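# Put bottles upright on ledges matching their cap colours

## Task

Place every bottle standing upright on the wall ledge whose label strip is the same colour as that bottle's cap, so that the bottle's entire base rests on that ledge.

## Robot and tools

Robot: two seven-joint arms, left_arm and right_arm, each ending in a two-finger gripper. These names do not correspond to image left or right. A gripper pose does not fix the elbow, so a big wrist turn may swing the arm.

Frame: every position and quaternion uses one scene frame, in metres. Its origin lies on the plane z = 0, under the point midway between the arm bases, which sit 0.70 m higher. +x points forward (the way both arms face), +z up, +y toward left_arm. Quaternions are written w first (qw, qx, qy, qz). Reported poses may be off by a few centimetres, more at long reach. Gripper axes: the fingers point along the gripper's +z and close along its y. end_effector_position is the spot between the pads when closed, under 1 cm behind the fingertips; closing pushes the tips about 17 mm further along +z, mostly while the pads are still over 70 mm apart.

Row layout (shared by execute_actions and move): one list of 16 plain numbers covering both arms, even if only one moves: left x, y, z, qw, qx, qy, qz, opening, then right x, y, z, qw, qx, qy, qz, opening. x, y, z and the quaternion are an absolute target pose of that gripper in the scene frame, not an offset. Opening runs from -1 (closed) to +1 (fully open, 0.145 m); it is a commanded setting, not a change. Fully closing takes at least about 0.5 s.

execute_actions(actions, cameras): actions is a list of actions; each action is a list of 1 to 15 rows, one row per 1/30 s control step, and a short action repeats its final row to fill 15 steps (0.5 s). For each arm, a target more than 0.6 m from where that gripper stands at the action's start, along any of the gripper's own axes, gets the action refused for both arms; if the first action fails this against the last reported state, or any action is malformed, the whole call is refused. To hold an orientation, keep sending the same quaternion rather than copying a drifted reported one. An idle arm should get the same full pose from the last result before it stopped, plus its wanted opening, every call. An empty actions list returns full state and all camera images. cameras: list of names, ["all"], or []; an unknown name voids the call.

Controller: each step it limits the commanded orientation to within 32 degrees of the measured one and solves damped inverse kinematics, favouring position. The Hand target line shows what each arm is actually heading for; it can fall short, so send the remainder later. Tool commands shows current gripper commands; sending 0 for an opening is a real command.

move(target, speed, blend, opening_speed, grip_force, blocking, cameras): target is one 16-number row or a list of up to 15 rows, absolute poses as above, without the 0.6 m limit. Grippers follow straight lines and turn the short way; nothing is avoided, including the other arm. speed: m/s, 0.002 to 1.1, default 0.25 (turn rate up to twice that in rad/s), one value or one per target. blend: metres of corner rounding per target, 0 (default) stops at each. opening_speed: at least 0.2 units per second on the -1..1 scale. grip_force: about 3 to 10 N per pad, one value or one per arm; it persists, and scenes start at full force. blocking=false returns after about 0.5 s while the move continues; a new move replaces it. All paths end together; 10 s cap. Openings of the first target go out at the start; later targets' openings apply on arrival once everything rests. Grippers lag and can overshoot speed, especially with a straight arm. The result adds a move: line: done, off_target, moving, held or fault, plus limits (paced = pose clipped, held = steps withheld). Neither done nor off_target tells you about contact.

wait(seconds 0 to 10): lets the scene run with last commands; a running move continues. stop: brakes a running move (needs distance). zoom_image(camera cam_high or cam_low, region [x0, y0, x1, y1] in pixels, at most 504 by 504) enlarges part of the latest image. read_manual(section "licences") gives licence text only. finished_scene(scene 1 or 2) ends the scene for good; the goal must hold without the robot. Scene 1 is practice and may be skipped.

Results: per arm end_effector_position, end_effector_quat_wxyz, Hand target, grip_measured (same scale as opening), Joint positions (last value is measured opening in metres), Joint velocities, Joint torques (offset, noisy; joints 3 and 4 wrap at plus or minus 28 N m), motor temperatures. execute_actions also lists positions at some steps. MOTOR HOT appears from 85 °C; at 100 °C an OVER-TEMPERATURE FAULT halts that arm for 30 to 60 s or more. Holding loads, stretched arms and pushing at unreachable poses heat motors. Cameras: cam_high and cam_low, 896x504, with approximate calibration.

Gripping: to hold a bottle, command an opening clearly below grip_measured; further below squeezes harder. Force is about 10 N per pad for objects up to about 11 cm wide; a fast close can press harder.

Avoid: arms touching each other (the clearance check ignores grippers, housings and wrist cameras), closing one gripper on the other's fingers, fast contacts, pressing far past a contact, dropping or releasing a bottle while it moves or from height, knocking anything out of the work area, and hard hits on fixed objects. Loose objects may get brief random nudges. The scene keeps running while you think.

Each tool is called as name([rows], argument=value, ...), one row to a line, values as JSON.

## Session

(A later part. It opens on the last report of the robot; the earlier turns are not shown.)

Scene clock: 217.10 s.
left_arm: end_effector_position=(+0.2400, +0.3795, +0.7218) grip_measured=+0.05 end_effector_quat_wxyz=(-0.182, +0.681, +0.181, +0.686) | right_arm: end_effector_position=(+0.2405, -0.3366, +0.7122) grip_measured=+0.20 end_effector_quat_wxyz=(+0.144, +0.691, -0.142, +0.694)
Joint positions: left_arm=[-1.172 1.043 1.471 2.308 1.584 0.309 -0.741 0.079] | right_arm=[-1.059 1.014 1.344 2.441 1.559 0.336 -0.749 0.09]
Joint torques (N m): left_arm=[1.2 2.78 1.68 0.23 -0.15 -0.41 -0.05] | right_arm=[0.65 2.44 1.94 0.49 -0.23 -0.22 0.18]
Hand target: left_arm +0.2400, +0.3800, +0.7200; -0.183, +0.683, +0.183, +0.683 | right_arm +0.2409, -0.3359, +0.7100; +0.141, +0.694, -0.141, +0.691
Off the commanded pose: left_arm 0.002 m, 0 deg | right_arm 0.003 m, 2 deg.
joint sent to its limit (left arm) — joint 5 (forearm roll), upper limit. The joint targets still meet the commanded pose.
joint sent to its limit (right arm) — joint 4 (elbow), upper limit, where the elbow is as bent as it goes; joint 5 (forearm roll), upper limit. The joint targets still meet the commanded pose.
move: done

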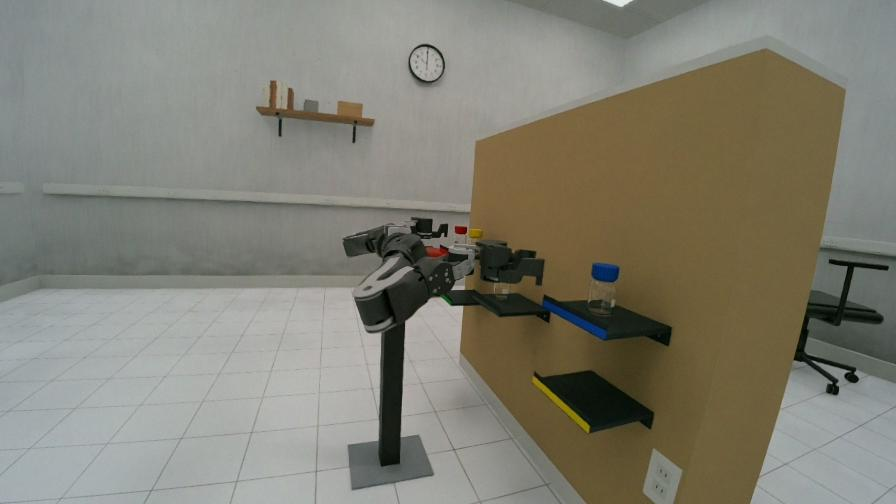

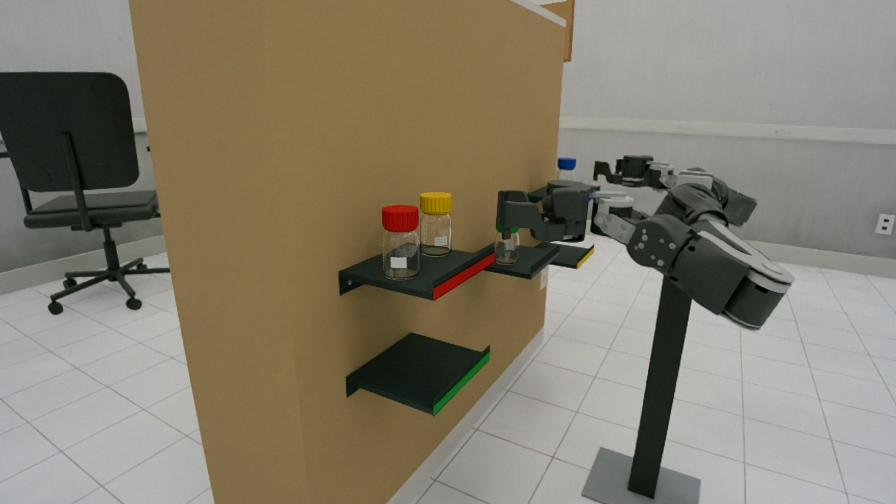

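move([
  [0.225,0.34,0.6,-0.153,0.69,0.153,0.69,0.6,0.22,-0.34,0.62,0.153,0.69,-0.153,0.69,1],
  [0.24,0.285,0.52,-0.153,0.69,0.153,0.69,0.6,0.22,-0.32,0.52,0.153,0.69,-0.153,0.69,1],
  [0.24,0.18,0.56,-0.0616,0.704,0.0616,0.704,0.6,0.22,-0.30,0.50,0.153,0.69,-0.153,0.69,1],
  [0.254,0.08,0.607,0.0923,0.701,-0.0923,0.701,0.6,0.22,-0.28,0.48,0.153,0.69,-0.153,0.69,1],
], speed=0.15, blend=[0.02,0.03,0.03,0], cameras=["all"])

zoom_image(camera="cam_low", region=[400, 150, 660, 350])

zoom_image(camera="cam_high", region=[420, 220, 580, 340])

Scene clock: 243.20 s.
left_arm: end_effector_position=(+0.2552, +0.0814, +0.6066) grip_measured=+0.60 end_effector_quat_wxyz=(+0.092, +0.653, -0.080, +0.747) | right_arm: end_effector_position=(+0.2201, -0.2806, +0.4810) grip_measured=+1.00 end_effector_quat_wxyz=(+0.154, +0.690, -0.153, +0.690)
Joint positions: left_arm=[-0.03 0.756 -0.772 2.429 0.406 0.133 -0.799 0.119] | right_arm=[-0.715 0.496 -0.021 2.005 0.373 -0.327 -0.669 0.145]
Joint torques (N m): left_arm=[2.94 1.91 0.36 5.31 -0.16 -0.38 0.22] | right_arm=[-0.04 1.99 0.94 3.26 -0.28 -0.46 0.03]
Hand target: left_arm +0.2544, +0.0798, +0.6065; +0.095, +0.654, -0.083, +0.746 | right_arm +0.2200, -0.2800, +0.4801; +0.153, +0.690, -0.153, +0.690
Off the commanded pose: left_arm 0.002 m, 8 deg | right_arm 0.001 m, 0 deg.
joint sent to its limit (left arm) — joint 4 (elbow), upper limit, where the elbow is as bent as it goes. The joint targets are off in orientation, not in position.
move: off_target (left_arm)

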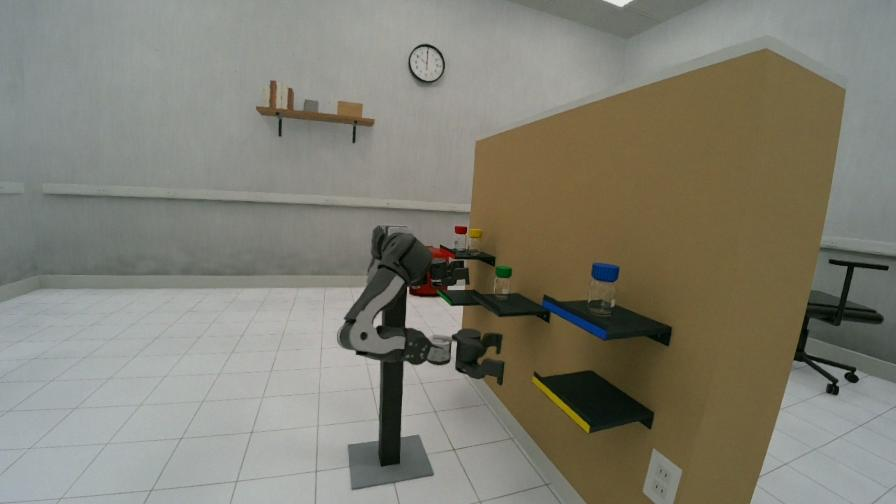

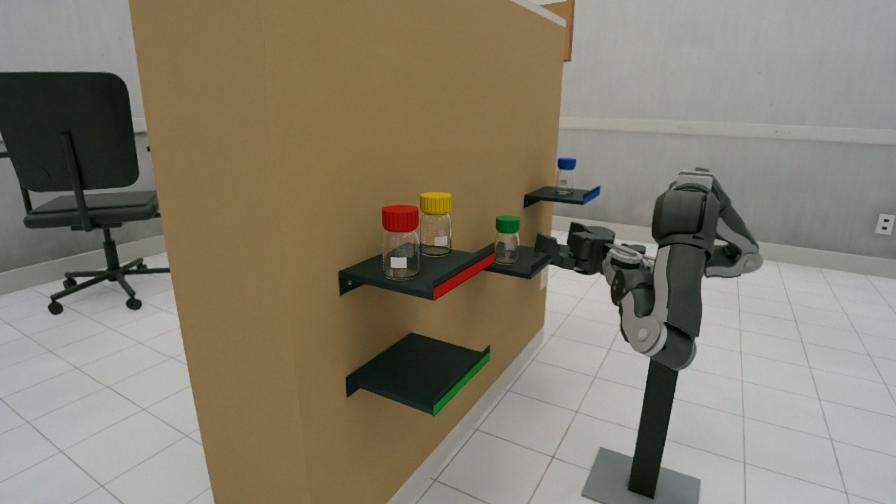

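Scaled by 1.938 from the camera's 896x504 image, which has a finer 1280x720 frame.

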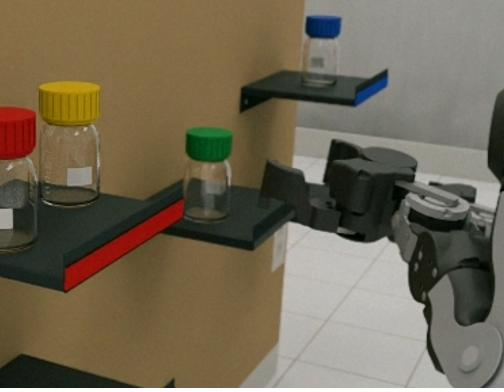

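Scaled by 3.150 from the camera's 896x504 image, which has a finer 1280x720 frame.

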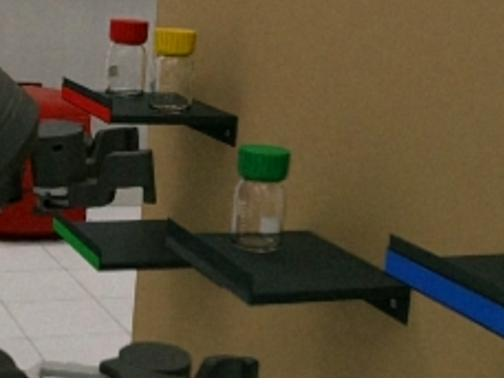

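move([
  [0.29,0.068,0.607,0.0923,0.701,-0.0923,0.701,0.6,0.22,-0.28,0.48,0.153,0.69,-0.153,0.69,1],
  [0.389,0.041,0.606,0.0923,0.701,-0.0923,0.701,0.6,0.22,-0.28,0.48,0.153,0.69,-0.153,0.69,1],
], speed=0.1, blend=[0.01,0], cameras=["all"])

zoom_image(camera="cam_low", region=[440, 160, 600, 300])

zoom_image(camera="cam_high", region=[420, 220, 580, 340])

Scene clock: 256.77 s.
left_arm: end_effector_position=(+0.3894, +0.0426, +0.6081) grip_measured=+0.60 end_effector_quat_wxyz=(+0.090, +0.700, -0.090, +0.703) | right_arm: end_effector_position=(+0.2201, -0.2806, +0.4810) grip_measured=+1.00 end_effector_quat_wxyz=(+0.154, +0.690, -0.153, +0.690)
Joint positions: left_arm=[0.562 0.409 -0.768 1.878 0.718 0.384 -0.647 0.119] | right_arm=[-0.715 0.496 -0.021 2.005 0.373 -0.327 -0.669 0.145]
Joint torques (N m): left_arm=[6.95 -0.07 1.26 3.56 -0.13 -0.6 0.21] | right_arm=[0.01 2.02 0.94 3.26 -0.3 -0.46 0.02]
Hand target: left_arm +0.3890, +0.0410, +0.6060; +0.092, +0.701, -0.092, +0.701 | right_arm +0.2200, -0.2800, +0.4801; +0.153, +0.690, -0.153, +0.690
Off the commanded pose: left_arm 0.003 m, 0 deg | right_arm 0.001 m, 0 deg.
move: done

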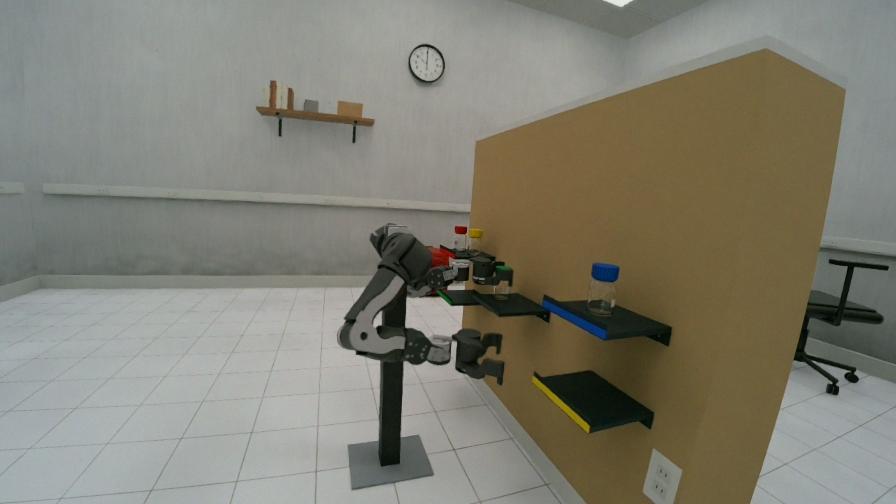

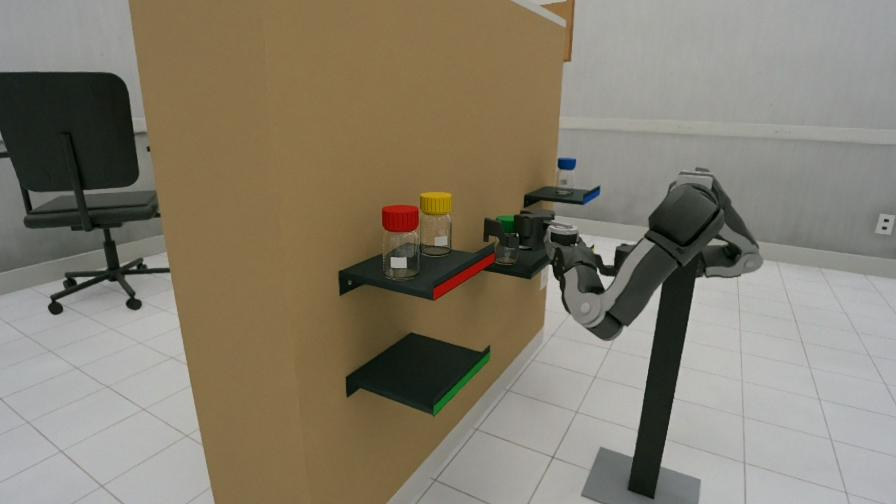

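Scaled by 3.150 from the camera's 896x504 image, which has a finer 1280x720 frame.

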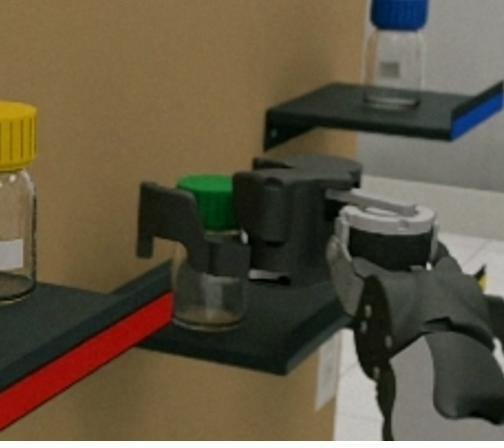

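Scaled by 3.150 from the camera's 896x504 image, which has a finer 1280x720 frame.

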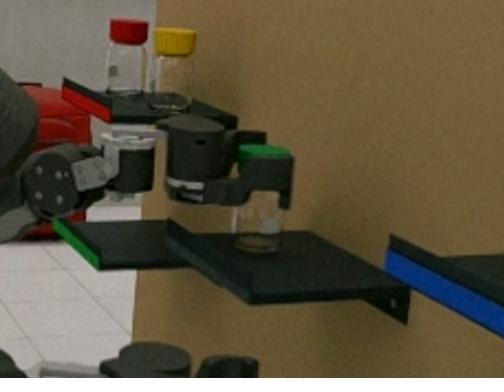

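move(target=[0.389,0.041,0.606,0.0923,0.701,-0.0923,0.701,-1,0.22,-0.28,0.48,0.153,0.69,-0.153,0.69,1], opening_speed=0.7, cameras=["cam_high","cam_low"])

zoom_image(camera="cam_low", region=[440, 160, 600, 300])

zoom_image(camera="cam_high", region=[420, 220, 580, 340])

Scene clock: 273.50 s.
left_arm: end_effector_position=(+0.3894, +0.0425, +0.6083) grip_measured=-0.57 end_effector_quat_wxyz=(+0.090, +0.699, -0.090, +0.704) | right_arm: end_effector_position=(+0.2201, -0.2806, +0.4810) grip_measured=+1.00 end_effector_quat_wxyz=(+0.154, +0.690, -0.153, +0.690)
Joint positions: left_arm=[0.562 0.409 -0.768 1.878 0.718 0.382 -0.647 0.033] | right_arm=[-0.715 0.496 -0.021 2.005 0.373 -0.327 -0.669 0.145]
Joint torques (N m): left_arm=[6.98 -0.12 1.25 3.49 -0.13 -0.57 0.19] | right_arm=[0.09 1.99 0.9 3.18 -0.29 -0.47 0.06]
Hand target: left_arm +0.3890, +0.0410, +0.6060; +0.092, +0.701, -0.092, +0.701 | right_arm +0.2200, -0.2800, +0.4801; +0.153, +0.690, -0.153, +0.690
Off the commanded pose: left_arm 0.003 m, 1 deg | right_arm 0.001 m, 0 deg.
move: done

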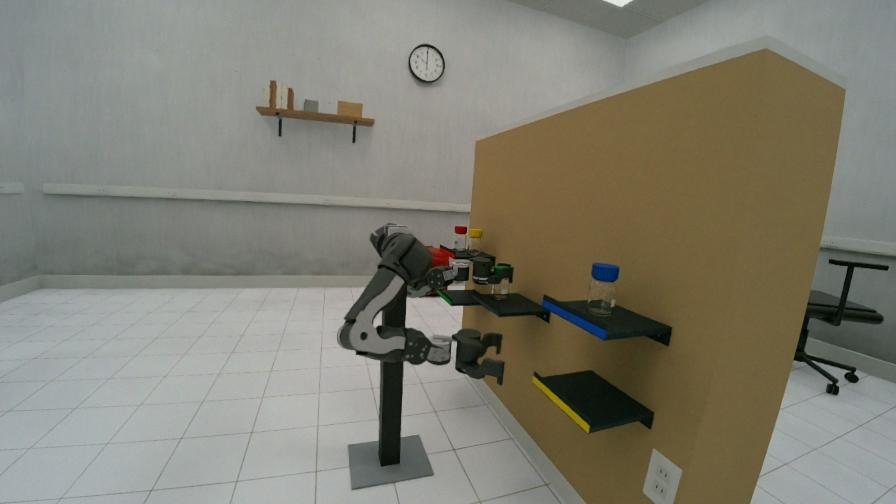

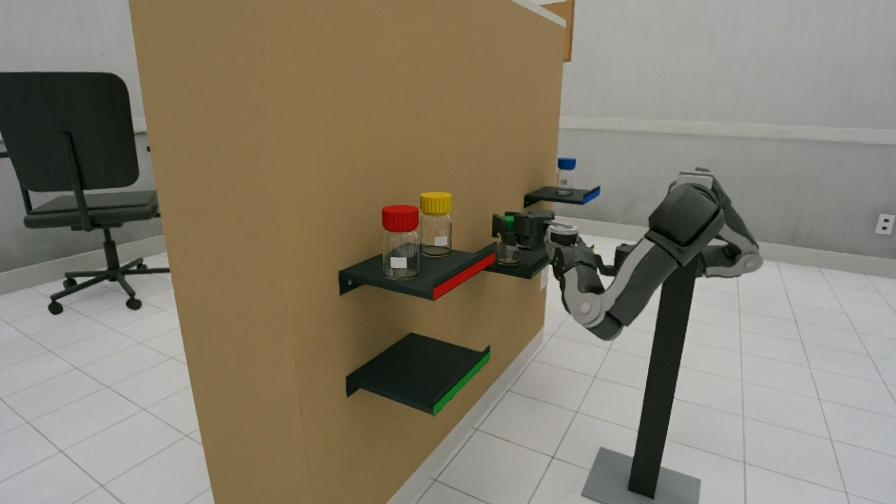

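Scaled by 3.150 from the camera's 896x504 image, which has a finer 1280x720 frame.

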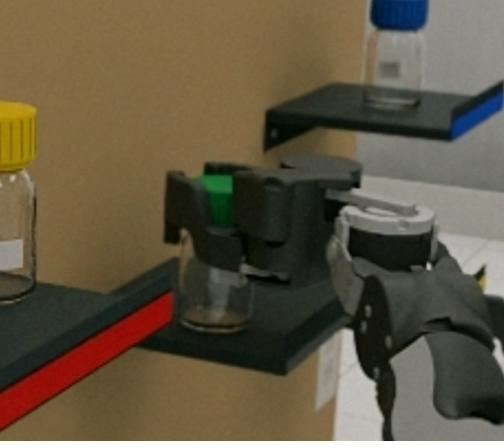

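Scaled by 3.150 from the camera's 896x504 image, which has a finer 1280x720 frame.

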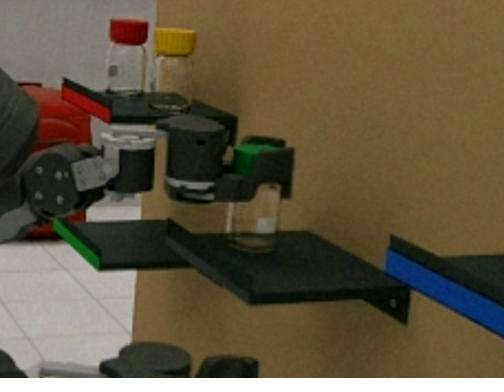

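move([
  [0.389,0.041,0.65,0.0923,0.701,-0.0923,0.701,-1,0.22,-0.28,0.48,0.153,0.69,-0.153,0.69,1],
  [0.262,0.078,0.645,0.0923,0.701,-0.0923,0.701,-1,0.22,-0.28,0.48,0.153,0.69,-0.153,0.69,1],
], speed=[0.08,0.12], blend=[0.01,0])

move([
  [0.24,0.18,0.58,-0.0616,0.704,0.0616,0.704,-1,0.22,-0.28,0.48,0.153,0.69,-0.153,0.69,1],
  [0.24,0.285,0.543,-0.153,0.69,0.153,0.69,-1,0.22,-0.28,0.48,0.153,0.69,-0.153,0.69,1],
], speed=0.15, blend=[0.03,0], cameras=["cam_low","cam_high"])

zoom_image(camera="cam_low", region=[340, 200, 640, 420])

Scene clock: 294.40 s.
left_arm: end_effector_position=(+0.2631, +0.0782, +0.6440) grip_measured=-0.57 end_effector_quat_wxyz=(+0.090, +0.600, -0.067, +0.792) | right_arm: end_effector_position=(+0.2201, -0.2806, +0.4810) grip_measured=+1.00 end_effector_quat_wxyz=(+0.154, +0.690, -0.153, +0.690)
Joint positions: left_arm=[0.11 0.707 -0.799 2.432 0.381 0.146 -0.835 0.033] | right_arm=[-0.715 0.496 -0.021 2.005 0.373 -0.327 -0.669 0.145]
Joint torques (N m): left_arm=[3.07 1.81 0.79 4.33 -0.41 -0.7 0.15] | right_arm=[0.2 1.86 0.79 3.23 -0.3 -0.44 0.04]
Hand target: left_arm +0.2626, +0.0778, +0.6446; +0.092, +0.598, -0.067, +0.793 | right_arm +0.2200, -0.2800, +0.4801; +0.153, +0.690, -0.153, +0.690
Off the commanded pose: left_arm 0.002 m, 16 deg | right_arm 0.001 m, 0 deg.
joint read past its limit (left arm) — joint 4 (elbow), upper limit, where the elbow is as bent as it goes.
joint sent to its limit (left arm) — joint 4 (elbow), upper limit, where the elbow is as bent as it goes. The joint targets are off in orientation, not in position.
move: off_target (left_arm)

Scene clock: 297.27 s.
left_arm: end_effector_position=(+0.2392, +0.2853, +0.5414) grip_measured=-0.57 end_effector_quat_wxyz=(-0.155, +0.693, +0.155, +0.687) | right_arm: end_effector_position=(+0.2201, -0.2806, +0.4810) grip_measured=+1.00 end_effector_quat_wxyz=(+0.154, +0.690, -0.153, +0.690)
Joint positions: left_arm=[-0.687 0.97 -0.09 2.243 0.65 -0.265 -1.052 0.033] | right_arm=[-0.715 0.496 -0.021 2.005 0.373 -0.327 -0.669 0.145]
Joint velocities: left_arm=[-0.209 -0.011 -0.002 -0.007 -0.051 -0.037 0.022 0] | right_arm=[within noise]
Joint torques (N m): left_arm=[1.2 4.15 1.99 4 -0.45 -0.56 0.24] | right_arm=[0.15 1.89 1.03 3.29 -0.29 -0.46 0.05]
Hand target: left_arm +0.2400, +0.2850, +0.5430; -0.153, +0.690, +0.153, +0.690 | right_arm +0.2200, -0.2800, +0.4801; +0.153, +0.690, -0.153, +0.690
Off the commanded pose: left_arm 0.002 m, 1 deg | right_arm 0.001 m, 0 deg.
move: done

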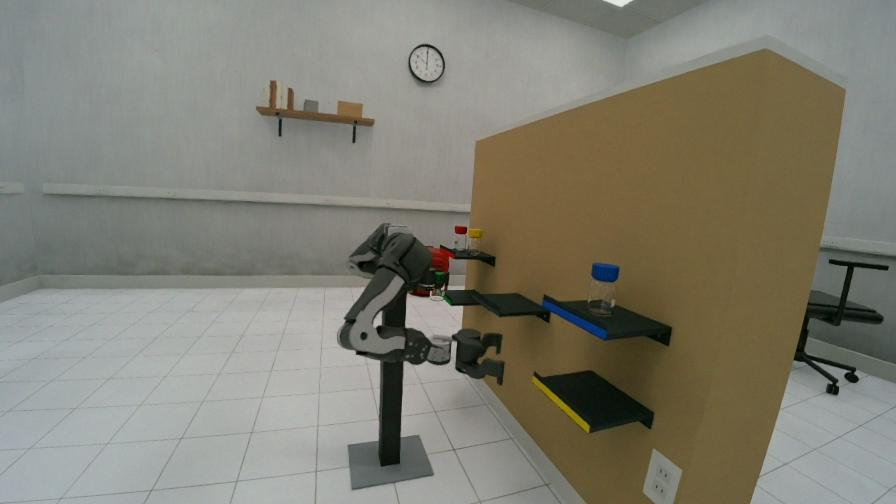

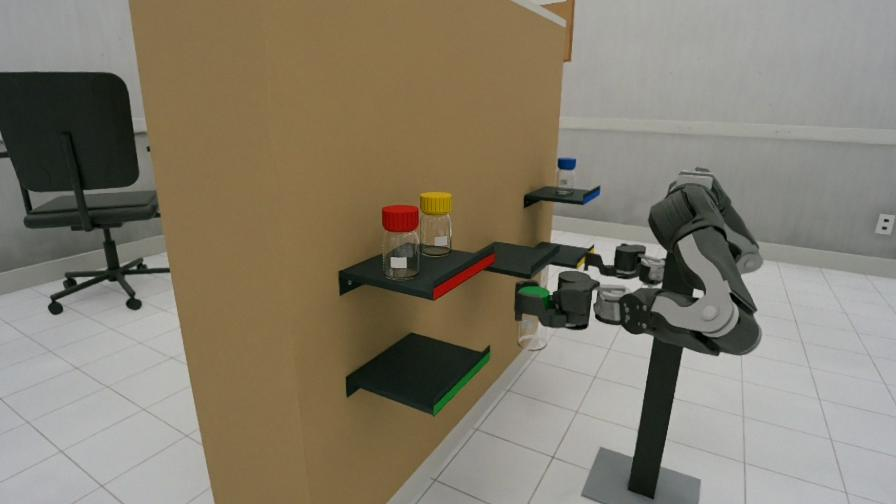

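Scaled by 1.680 from the camera's 896x504 image, which has a finer 1280x720 frame.

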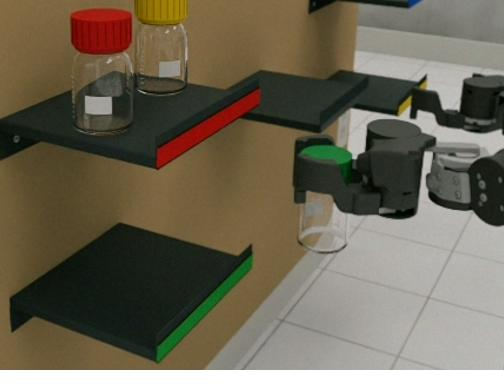

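move([
  [0.29,0.35,0.546,-0.153,0.69,0.153,0.69,-1,0.22,-0.28,0.48,0.153,0.69,-0.153,0.69,1],
  [0.403,0.4085,0.546,-0.153,0.69,0.153,0.69,-1,0.22,-0.28,0.48,0.153,0.69,-0.153,0.69,1],
  [0.403,0.4085,0.516,-0.153,0.69,0.153,0.69,-1,0.22,-0.28,0.48,0.153,0.69,-0.153,0.69,1],
], speed=[0.12,0.12,0.05], blend=[0.02,0.005,0])

move(target=[0.403,0.4085,0.506,-0.153,0.69,0.153,0.69,-1,0.22,-0.28,0.48,0.153,0.69,-0.153,0.69,1], speed=0.03, cameras=["cam_low","cam_high"])

zoom_image(camera="cam_low", region=[340, 240, 580, 420])

Scene clock: 315.37 s.
left_arm: end_effector_position=(+0.4024, +0.4105, +0.5176) grip_measured=-0.57 end_effector_quat_wxyz=(-0.156, +0.690, +0.155, +0.689) | right_arm: end_effector_position=(+0.2201, -0.2806, +0.4810) grip_measured=+1.00 end_effector_quat_wxyz=(+0.154, +0.690, -0.153, +0.690)
Joint positions: left_arm=[0.334 0.896 -0.415 1.173 0.976 -0.227 -0.371 0.033] | right_arm=[-0.715 0.496 -0.021 2.005 0.373 -0.327 -0.669 0.145]
Joint torques (N m): left_arm=[6.9 5.26 1.96 2.5 -0.14 -0.83 0.26] | right_arm=[0.28 2.02 0.92 3.28 -0.3 -0.45 0.03]
Hand target: left_arm +0.4030, +0.4086, +0.5160; -0.153, +0.690, +0.153, +0.690 | right_arm +0.2200, -0.2800, +0.4801; +0.153, +0.690, -0.153, +0.690
Off the commanded pose: left_arm 0.003 m, 0 deg | right_arm 0.001 m, 0 deg.
move: done

Scene clock: 316.10 s.
left_arm: end_effector_position=(+0.4033, +0.4112, +0.5167) grip_measured=-0.57 end_effector_quat_wxyz=(-0.157, +0.678, +0.154, +0.701) | right_arm: end_effector_position=(+0.2201, -0.2806, +0.4810) grip_measured=+1.00 end_effector_quat_wxyz=(+0.154, +0.690, -0.153, +0.690)
Joint positions: left_arm=[0.342 0.878 -0.422 1.137 0.959 -0.279 -0.356 0.033] | right_arm=[-0.715 0.496 -0.021 2.005 0.373 -0.327 -0.669 0.145]
Joint torques (N m): left_arm=[5.68 4.39 0.85 1.63 0.13 -0.18 0.23] | right_arm=[-0.01 1.89 0.92 3.22 -0.3 -0.45 0.03]
Hand target: left_arm +0.4027, +0.4084, +0.5061; -0.153, +0.690, +0.153, +0.690 | right_arm +0.2200, -0.2800, +0.4801; +0.153, +0.690, -0.153, +0.690
Off the commanded pose: left_arm 0.011 m, 2 deg | right_arm 0.001 m, 0 deg.
move: off_target (left_arm)

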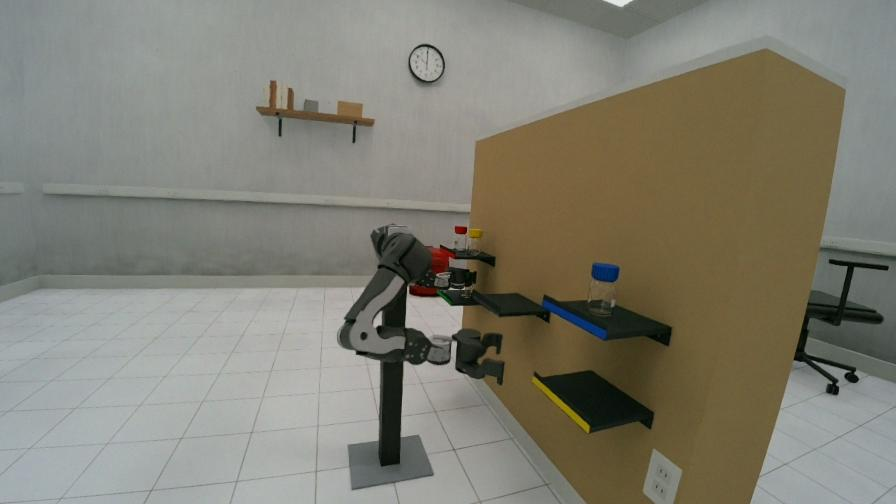

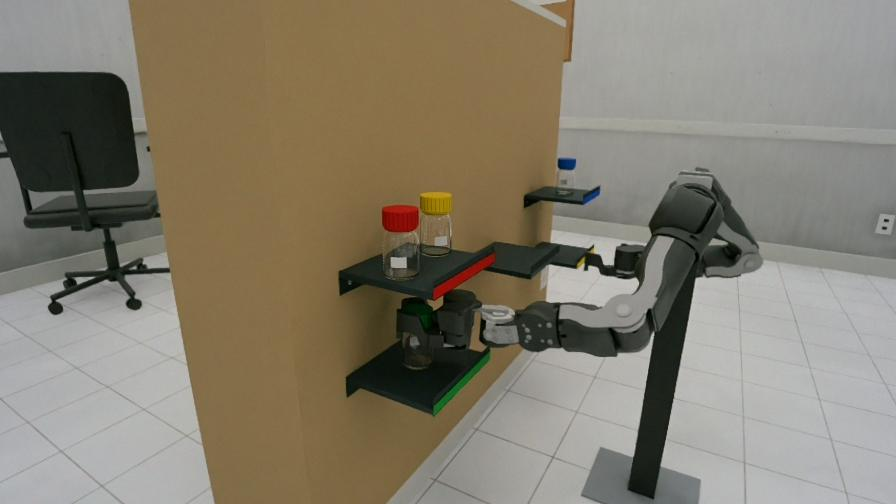

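Scaled by 2.100 from the camera's 896x504 image, which has a finer 1280x720 frame.

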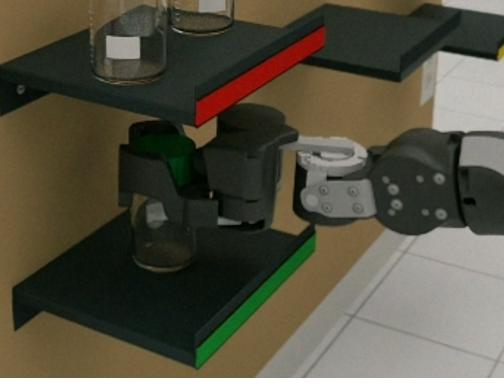

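move([
  [0.403,0.4085,0.513,-0.153,0.69,0.153,0.69,0.2,0.22,-0.28,0.48,0.153,0.69,-0.153,0.69,1],
  [0.294,0.36,0.518,-0.153,0.69,0.153,0.69,0.2,0.22,-0.28,0.48,0.153,0.69,-0.153,0.69,1],
  [0.235,0.335,0.53,-0.153,0.69,0.153,0.69,0.2,0.22,-0.28,0.48,0.153,0.69,-0.153,0.69,1],
], speed=[0.03,0.08,0.12], blend=[0,0.02,0], opening_speed=0.6, cameras=["cam_low","cam_high"])

zoom_image(camera="cam_low", region=[340, 180, 640, 420])

Scene clock: 339.27 s.
left_arm: end_effector_position=(+0.2353, +0.3341, +0.5293) grip_measured=+0.20 end_effector_quat_wxyz=(-0.152, +0.692, +0.150, +0.689) | right_arm: end_effector_position=(+0.2201, -0.2806, +0.4810) grip_measured=+1.00 end_effector_quat_wxyz=(+0.154, +0.690, -0.153, +0.690)
Joint positions: left_arm=[-0.919 1.033 0.161 2.089 0.806 -0.469 -0.839 0.09] | right_arm=[-0.715 0.496 -0.021 2.005 0.373 -0.327 -0.669 0.145]
Joint torques (N m): left_arm=[1.07 2.89 2.3 3.58 -0.26 -0.52 -0.02] | right_arm=[0.04 2.02 0.95 3.32 -0.28 -0.46 0.06]
Hand target: left_arm +0.2350, +0.3351, +0.5300; -0.153, +0.690, +0.153, +0.690 | right_arm +0.2200, -0.2800, +0.4801; +0.153, +0.690, -0.153, +0.690
Off the commanded pose: left_arm 0.001 m, 0 deg | right_arm 0.001 m, 0 deg.
move: done

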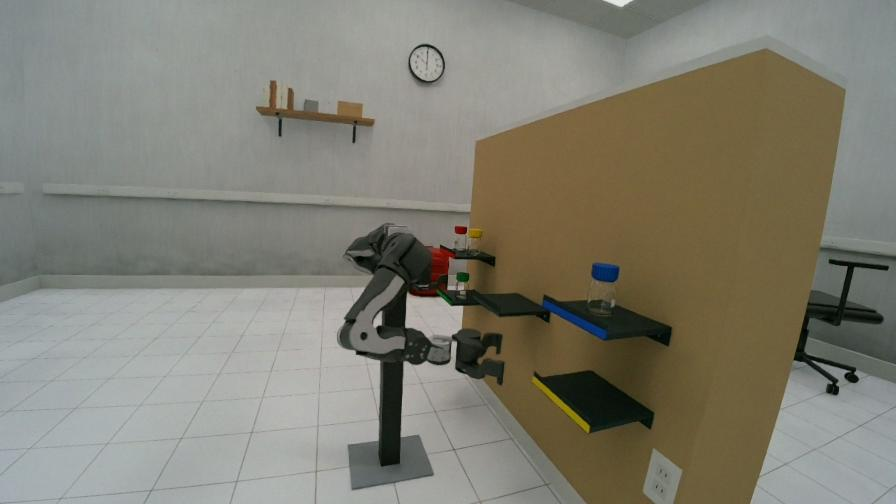

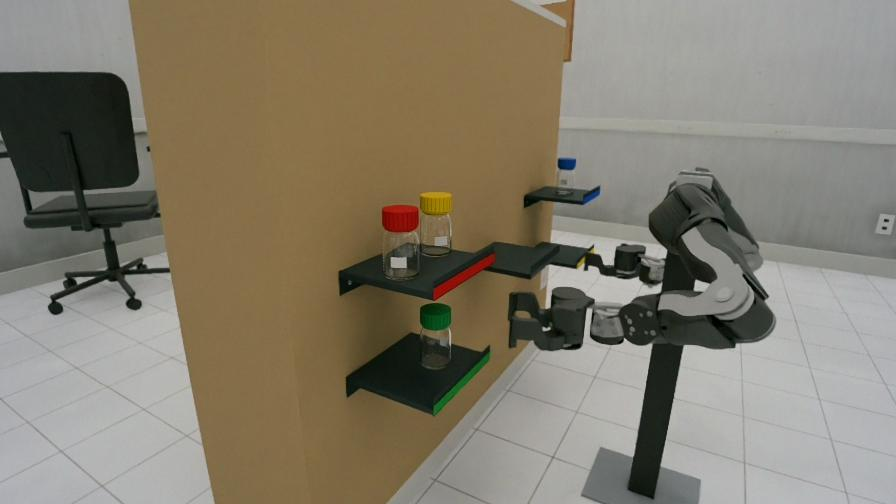

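Scaled by 1.680 from the camera's 896x504 image, which has a finer 1280x720 frame.

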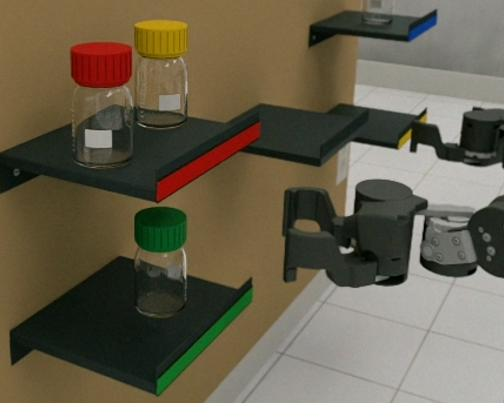

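move([
  [0.22,0.345,0.62,-0.153,0.69,0.153,0.69,0.2,0.22,-0.28,0.48,0.153,0.69,-0.153,0.69,1],
  [0.225,0.31,0.715,-0.153,0.69,0.153,0.69,0.2,0.22,-0.28,0.48,0.153,0.69,-0.153,0.69,1],
  [0.272,0.288,0.712,-0.153,0.69,0.153,0.69,0.2,0.22,-0.28,0.48,0.153,0.69,-0.153,0.69,1],
], speed=0.13, blend=[0.02,0.02,0], cameras=["cam_low","cam_high"])

zoom_image(camera="cam_low", region=[360, 140, 620, 320])

Scene clock: 352.13 s.
left_arm: end_effector_position=(+0.2731, +0.2888, +0.7138) grip_measured=+0.20 end_effector_quat_wxyz=(-0.085, +0.699, +0.071, +0.707) | right_arm: end_effector_position=(+0.2201, -0.2806, +0.4810) grip_measured=+1.00 end_effector_quat_wxyz=(+0.154, +0.690, -0.153, +0.690)
Joint positions: left_arm=[-1.177 1.228 1.358 2.43 1.584 0.205 -0.752 0.09] | right_arm=[-0.715 0.496 -0.021 2.005 0.373 -0.327 -0.669 0.145]
Joint torques (N m): left_arm=[1.89 2.49 1.5 0.38 -0.16 -0.4 -0.06] | right_arm=[0.09 1.86 0.96 3.23 -0.29 -0.47 0.09]
Hand target: left_arm +0.2731, +0.2889, +0.7120; -0.086, +0.701, +0.072, +0.704 | right_arm +0.2200, -0.2800, +0.4801; +0.153, +0.690, -0.153, +0.690
Off the commanded pose: left_arm 0.002 m, 12 deg | right_arm 0.001 m, 0 deg.
joint sent to its limit (left arm) — joint 4 (elbow), upper limit, where the elbow is as bent as it goes; joint 5 (forearm roll), upper limit. The joint targets are off in orientation, not in position.
move: off_target (left_arm)

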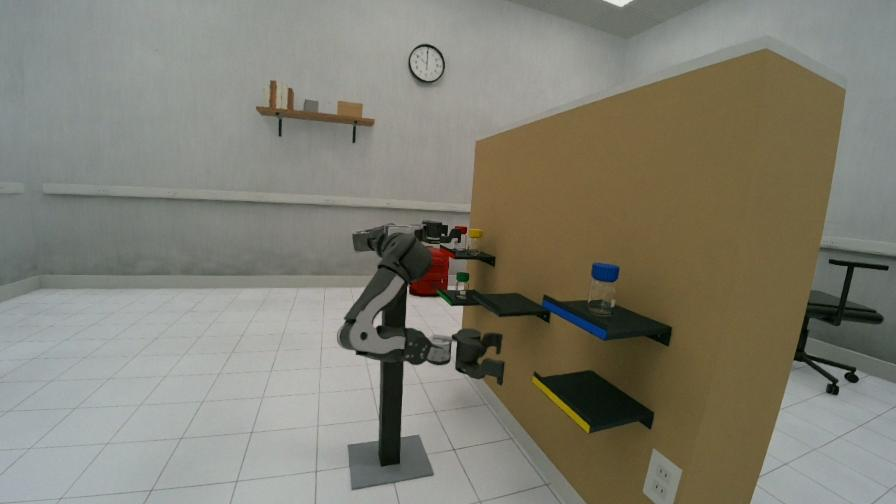

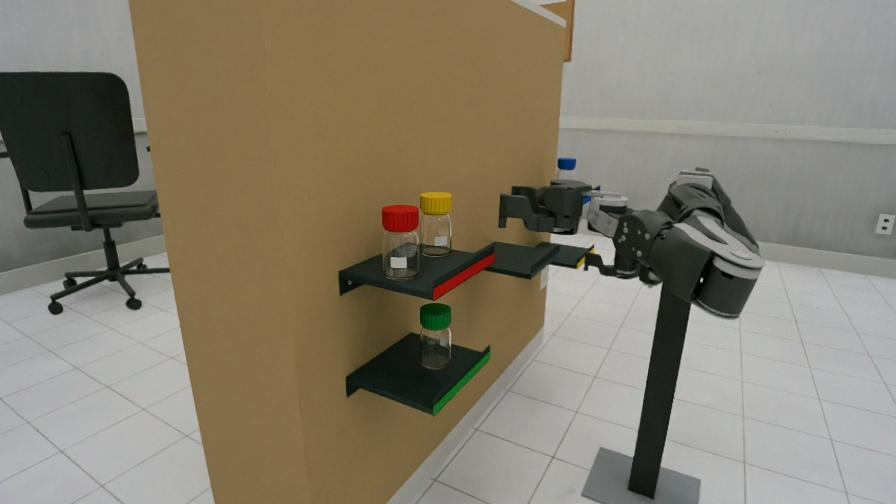

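Scaled by 1.938 from the camera's 896x504 image, which has a finer 1280x720 frame.

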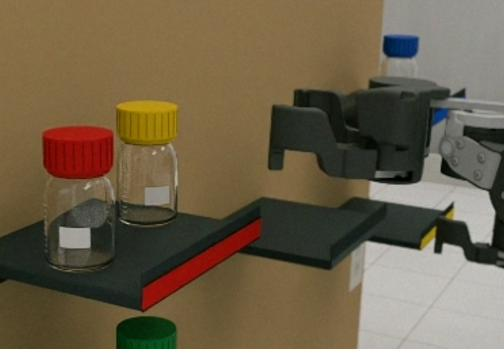

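move([
  [0.315,0.308,0.709,-0.153,0.69,0.153,0.69,0.2,0.22,-0.28,0.48,0.153,0.69,-0.153,0.69,1],
  [0.399,0.347,0.708,-0.153,0.69,0.153,0.69,0.2,0.22,-0.28,0.48,0.153,0.69,-0.153,0.69,1],
], speed=0.08, cameras=["cam_low","cam_high"])

zoom_image(camera="cam_low", region=[360, 140, 620, 320])

zoom_image(camera="cam_high", region=[400, 200, 520, 300])

Scene clock: 370.90 s.
left_arm: end_effector_position=(+0.3988, +0.3473, +0.7113) grip_measured=+0.20 end_effector_quat_wxyz=(-0.160, +0.681, +0.147, +0.699) | right_arm: end_effector_position=(+0.2201, -0.2806, +0.4810) grip_measured=+1.00 end_effector_quat_wxyz=(+0.154, +0.690, -0.153, +0.690)
Joint positions: left_arm=[-1.407 1.822 1.425 1.745 1.584 -0.003 -0.861 0.09] | right_arm=[-0.715 0.496 -0.021 2.005 0.373 -0.327 -0.669 0.145]
Joint torques (N m): left_arm=[6.08 1.07 2.48 0.13 -0.21 -0.53 0.19] | right_arm=[0.01 1.94 0.92 3.22 -0.29 -0.44 0.03]
Hand target: left_arm +0.3990, +0.3470, +0.7080; -0.159, +0.685, +0.146, +0.696 | right_arm +0.2200, -0.2800, +0.4801; +0.153, +0.690, -0.153, +0.690
Off the commanded pose: left_arm 0.003 m, 2 deg | right_arm 0.001 m, 0 deg.
joint sent to its limit (left arm) — joint 1 (shoulder pitch), lower limit; joint 5 (forearm roll), upper limit. The joint targets still meet the commanded pose.
move: done

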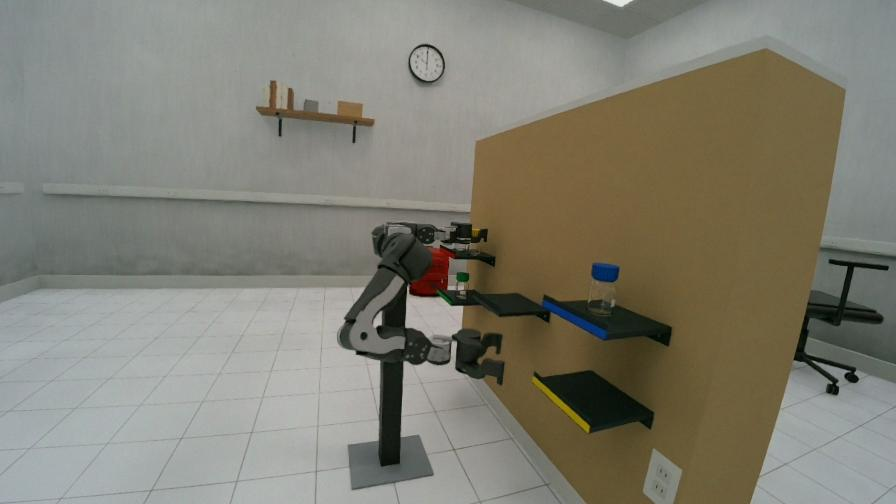

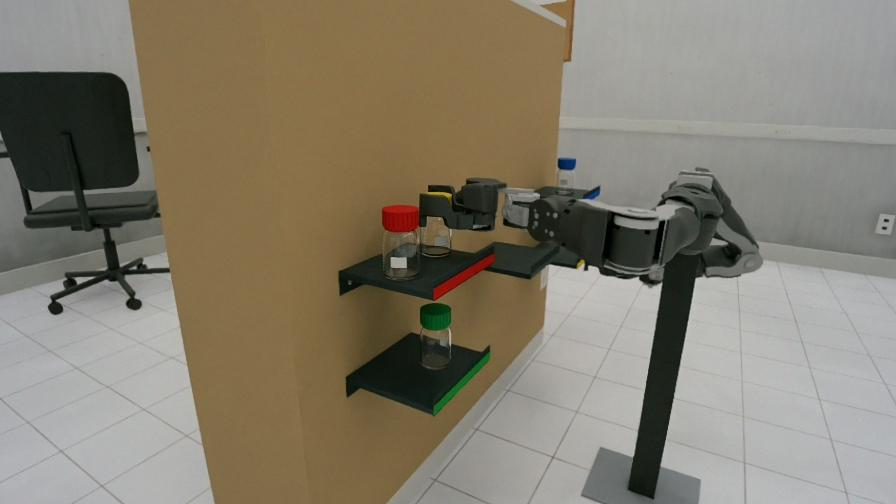

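Scaled by 1.938 from the camera's 896x504 image, which has a finer 1280x720 frame.

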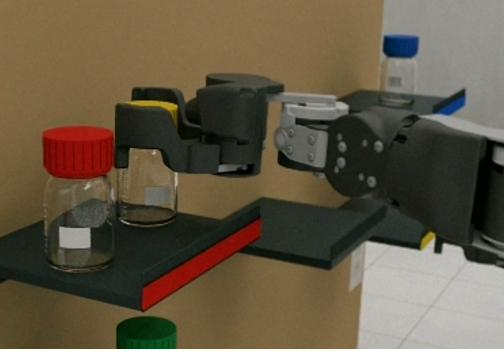

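Scaled by 4.200 from the camera's 896x504 image, which has a finer 1280x720 frame.

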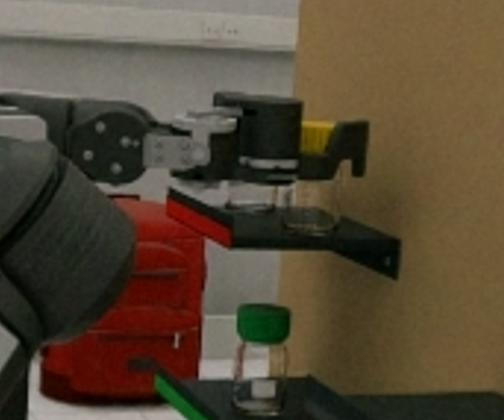

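move([
  [0.399,0.347,0.708,-0.153,0.69,0.153,0.69,-1,0.22,-0.28,0.48,0.153,0.69,-0.153,0.69,1],
  [0.399,0.347,0.752,-0.153,0.69,0.153,0.69,-1,0.22,-0.28,0.48,0.153,0.69,-0.153,0.69,1],
  [0.25,0.29,0.752,-0.153,0.69,0.153,0.69,-1,0.22,-0.28,0.48,0.153,0.69,-0.153,0.69,1],
], speed=[0.05,0.07,0.12], blend=[0,0.005,0], opening_speed=0.6, cameras=["cam_low","cam_high"])

zoom_image(camera="cam_low", region=[360, 140, 660, 360])

Scene clock: 401.67 s.
left_arm: end_effector_position=(+0.2509, +0.2903, +0.7526) grip_measured=-0.57 end_effector_quat_wxyz=(-0.077, +0.690, +0.026, +0.720) | right_arm: end_effector_position=(+0.2201, -0.2806, +0.4810) grip_measured=+1.00 end_effector_quat_wxyz=(+0.154, +0.690, -0.153, +0.690)
Joint positions: left_arm=[-0.403 1.033 1.105 2.429 1.584 0.781 -0.579 0.033] | right_arm=[-0.715 0.496 -0.021 2.005 0.373 -0.327 -0.669 0.145]
Joint torques (N m): left_arm=[2.44 4.34 1.26 0.43 -0.05 -0.53 -0.1] | right_arm=[0.17 1.94 0.95 3.28 -0.3 -0.47 0.05]
Hand target: left_arm +0.2506, +0.2906, +0.7521; -0.077, +0.690, +0.028, +0.719 | right_arm +0.2200, -0.2800, +0.4801; +0.153, +0.690, -0.153, +0.690
Off the commanded pose: left_arm 0.001 m, 17 deg | right_arm 0.001 m, 0 deg.
joint sent to its limit (left arm) — joint 4 (elbow), upper limit, where the elbow is as bent as it goes; joint 5 (forearm roll), upper limit; joint 6 (wrist pitch), upper limit. The joint targets are off in orientation, not in position.
move: off_target (left_arm)

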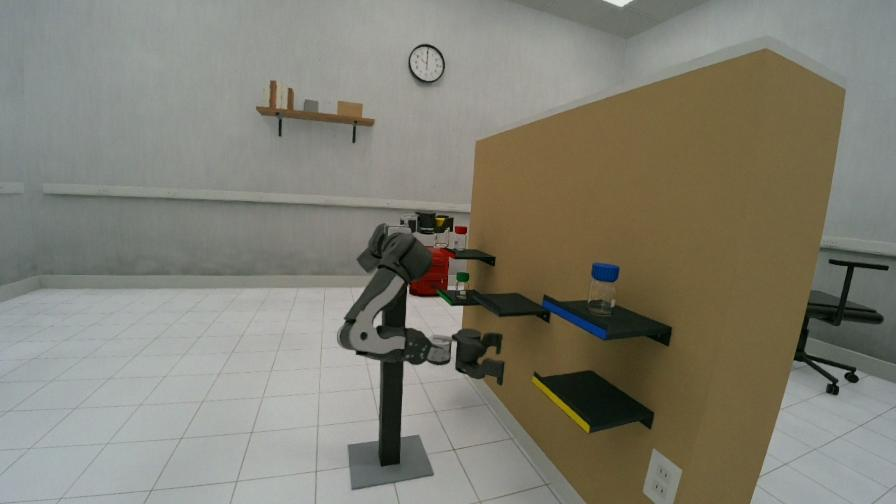

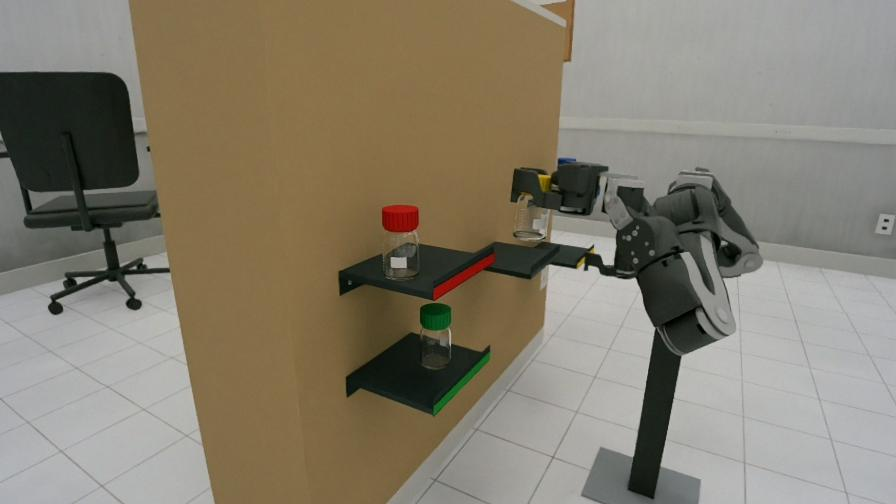

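Scaled by 1.680 from the camera's 896x504 image, which has a finer 1280x720 frame.

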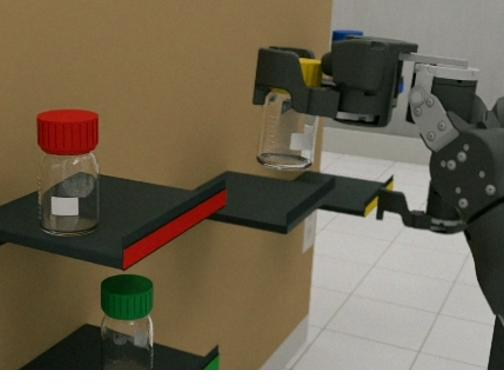

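move([
  [0.225,0.32,0.64,-0.153,0.69,0.153,0.69,-1,0.22,-0.28,0.48,0.153,0.69,-0.153,0.69,1],
  [0.235,0.285,0.55,-0.153,0.69,0.153,0.69,-1,0.22,-0.28,0.48,0.153,0.69,-0.153,0.69,1],
  [0.24,0.18,0.59,-0.0616,0.704,0.0616,0.704,-1,0.22,-0.28,0.48,0.153,0.69,-0.153,0.69,1],
  [0.262,0.08,0.65,0.0923,0.701,-0.0923,0.701,-1,0.22,-0.28,0.48,0.153,0.69,-0.153,0.69,1],
], speed=0.15, blend=[0.02,0.02,0.03,0], cameras=["cam_low","cam_high"])

zoom_image(camera="cam_low", region=[400, 140, 660, 340])

Scene clock: 423.97 s.
left_arm: end_effector_position=(+0.2634, +0.0800, +0.6467) grip_measured=-0.57 end_effector_quat_wxyz=(+0.092, +0.592, -0.066, +0.798) | right_arm: end_effector_position=(+0.2201, -0.2806, +0.4810) grip_measured=+1.00 end_effector_quat_wxyz=(+0.154, +0.690, -0.153, +0.690)
Joint positions: left_arm=[-0.219 0.296 -0.42 2.427 0.099 0.242 -0.318 0.033] | right_arm=[-0.715 0.496 -0.021 2.005 0.373 -0.327 -0.669 0.145]
Joint torques (N m): left_arm=[2.84 0.51 0.21 5.67 -0.02 -0.78 0.19] | right_arm=[0.07 1.83 0.87 3.28 -0.3 -0.47 0.05]
Hand target: left_arm +0.2626, +0.0798, +0.6495; +0.094, +0.587, -0.067, +0.801 | right_arm +0.2200, -0.2800, +0.4801; +0.153, +0.690, -0.153, +0.690
Off the commanded pose: left_arm 0.004 m, 17 deg | right_arm 0.001 m, 0 deg.
joint sent to its limit (left arm) — joint 4 (elbow), upper limit, where the elbow is as bent as it goes. The joint targets are off in orientation, not in position.
move: off_target (left_arm)

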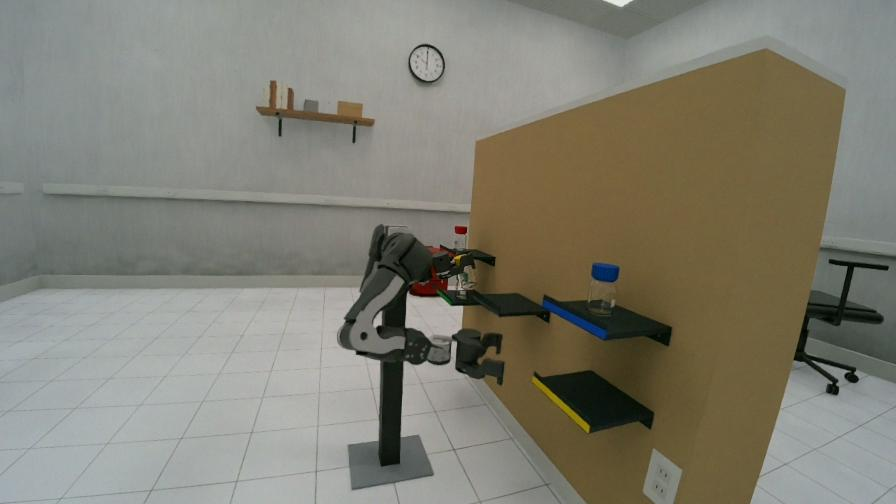

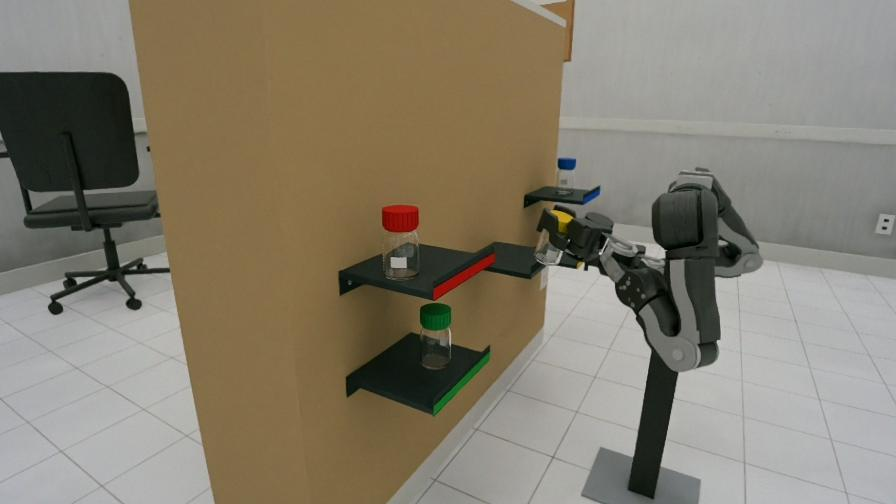

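Scaled by 1.938 from the camera's 896x504 image, which has a finer 1280x720 frame.

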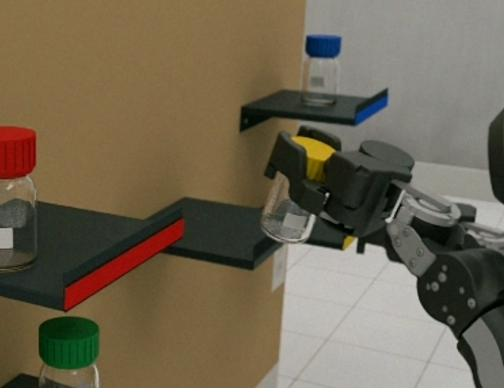

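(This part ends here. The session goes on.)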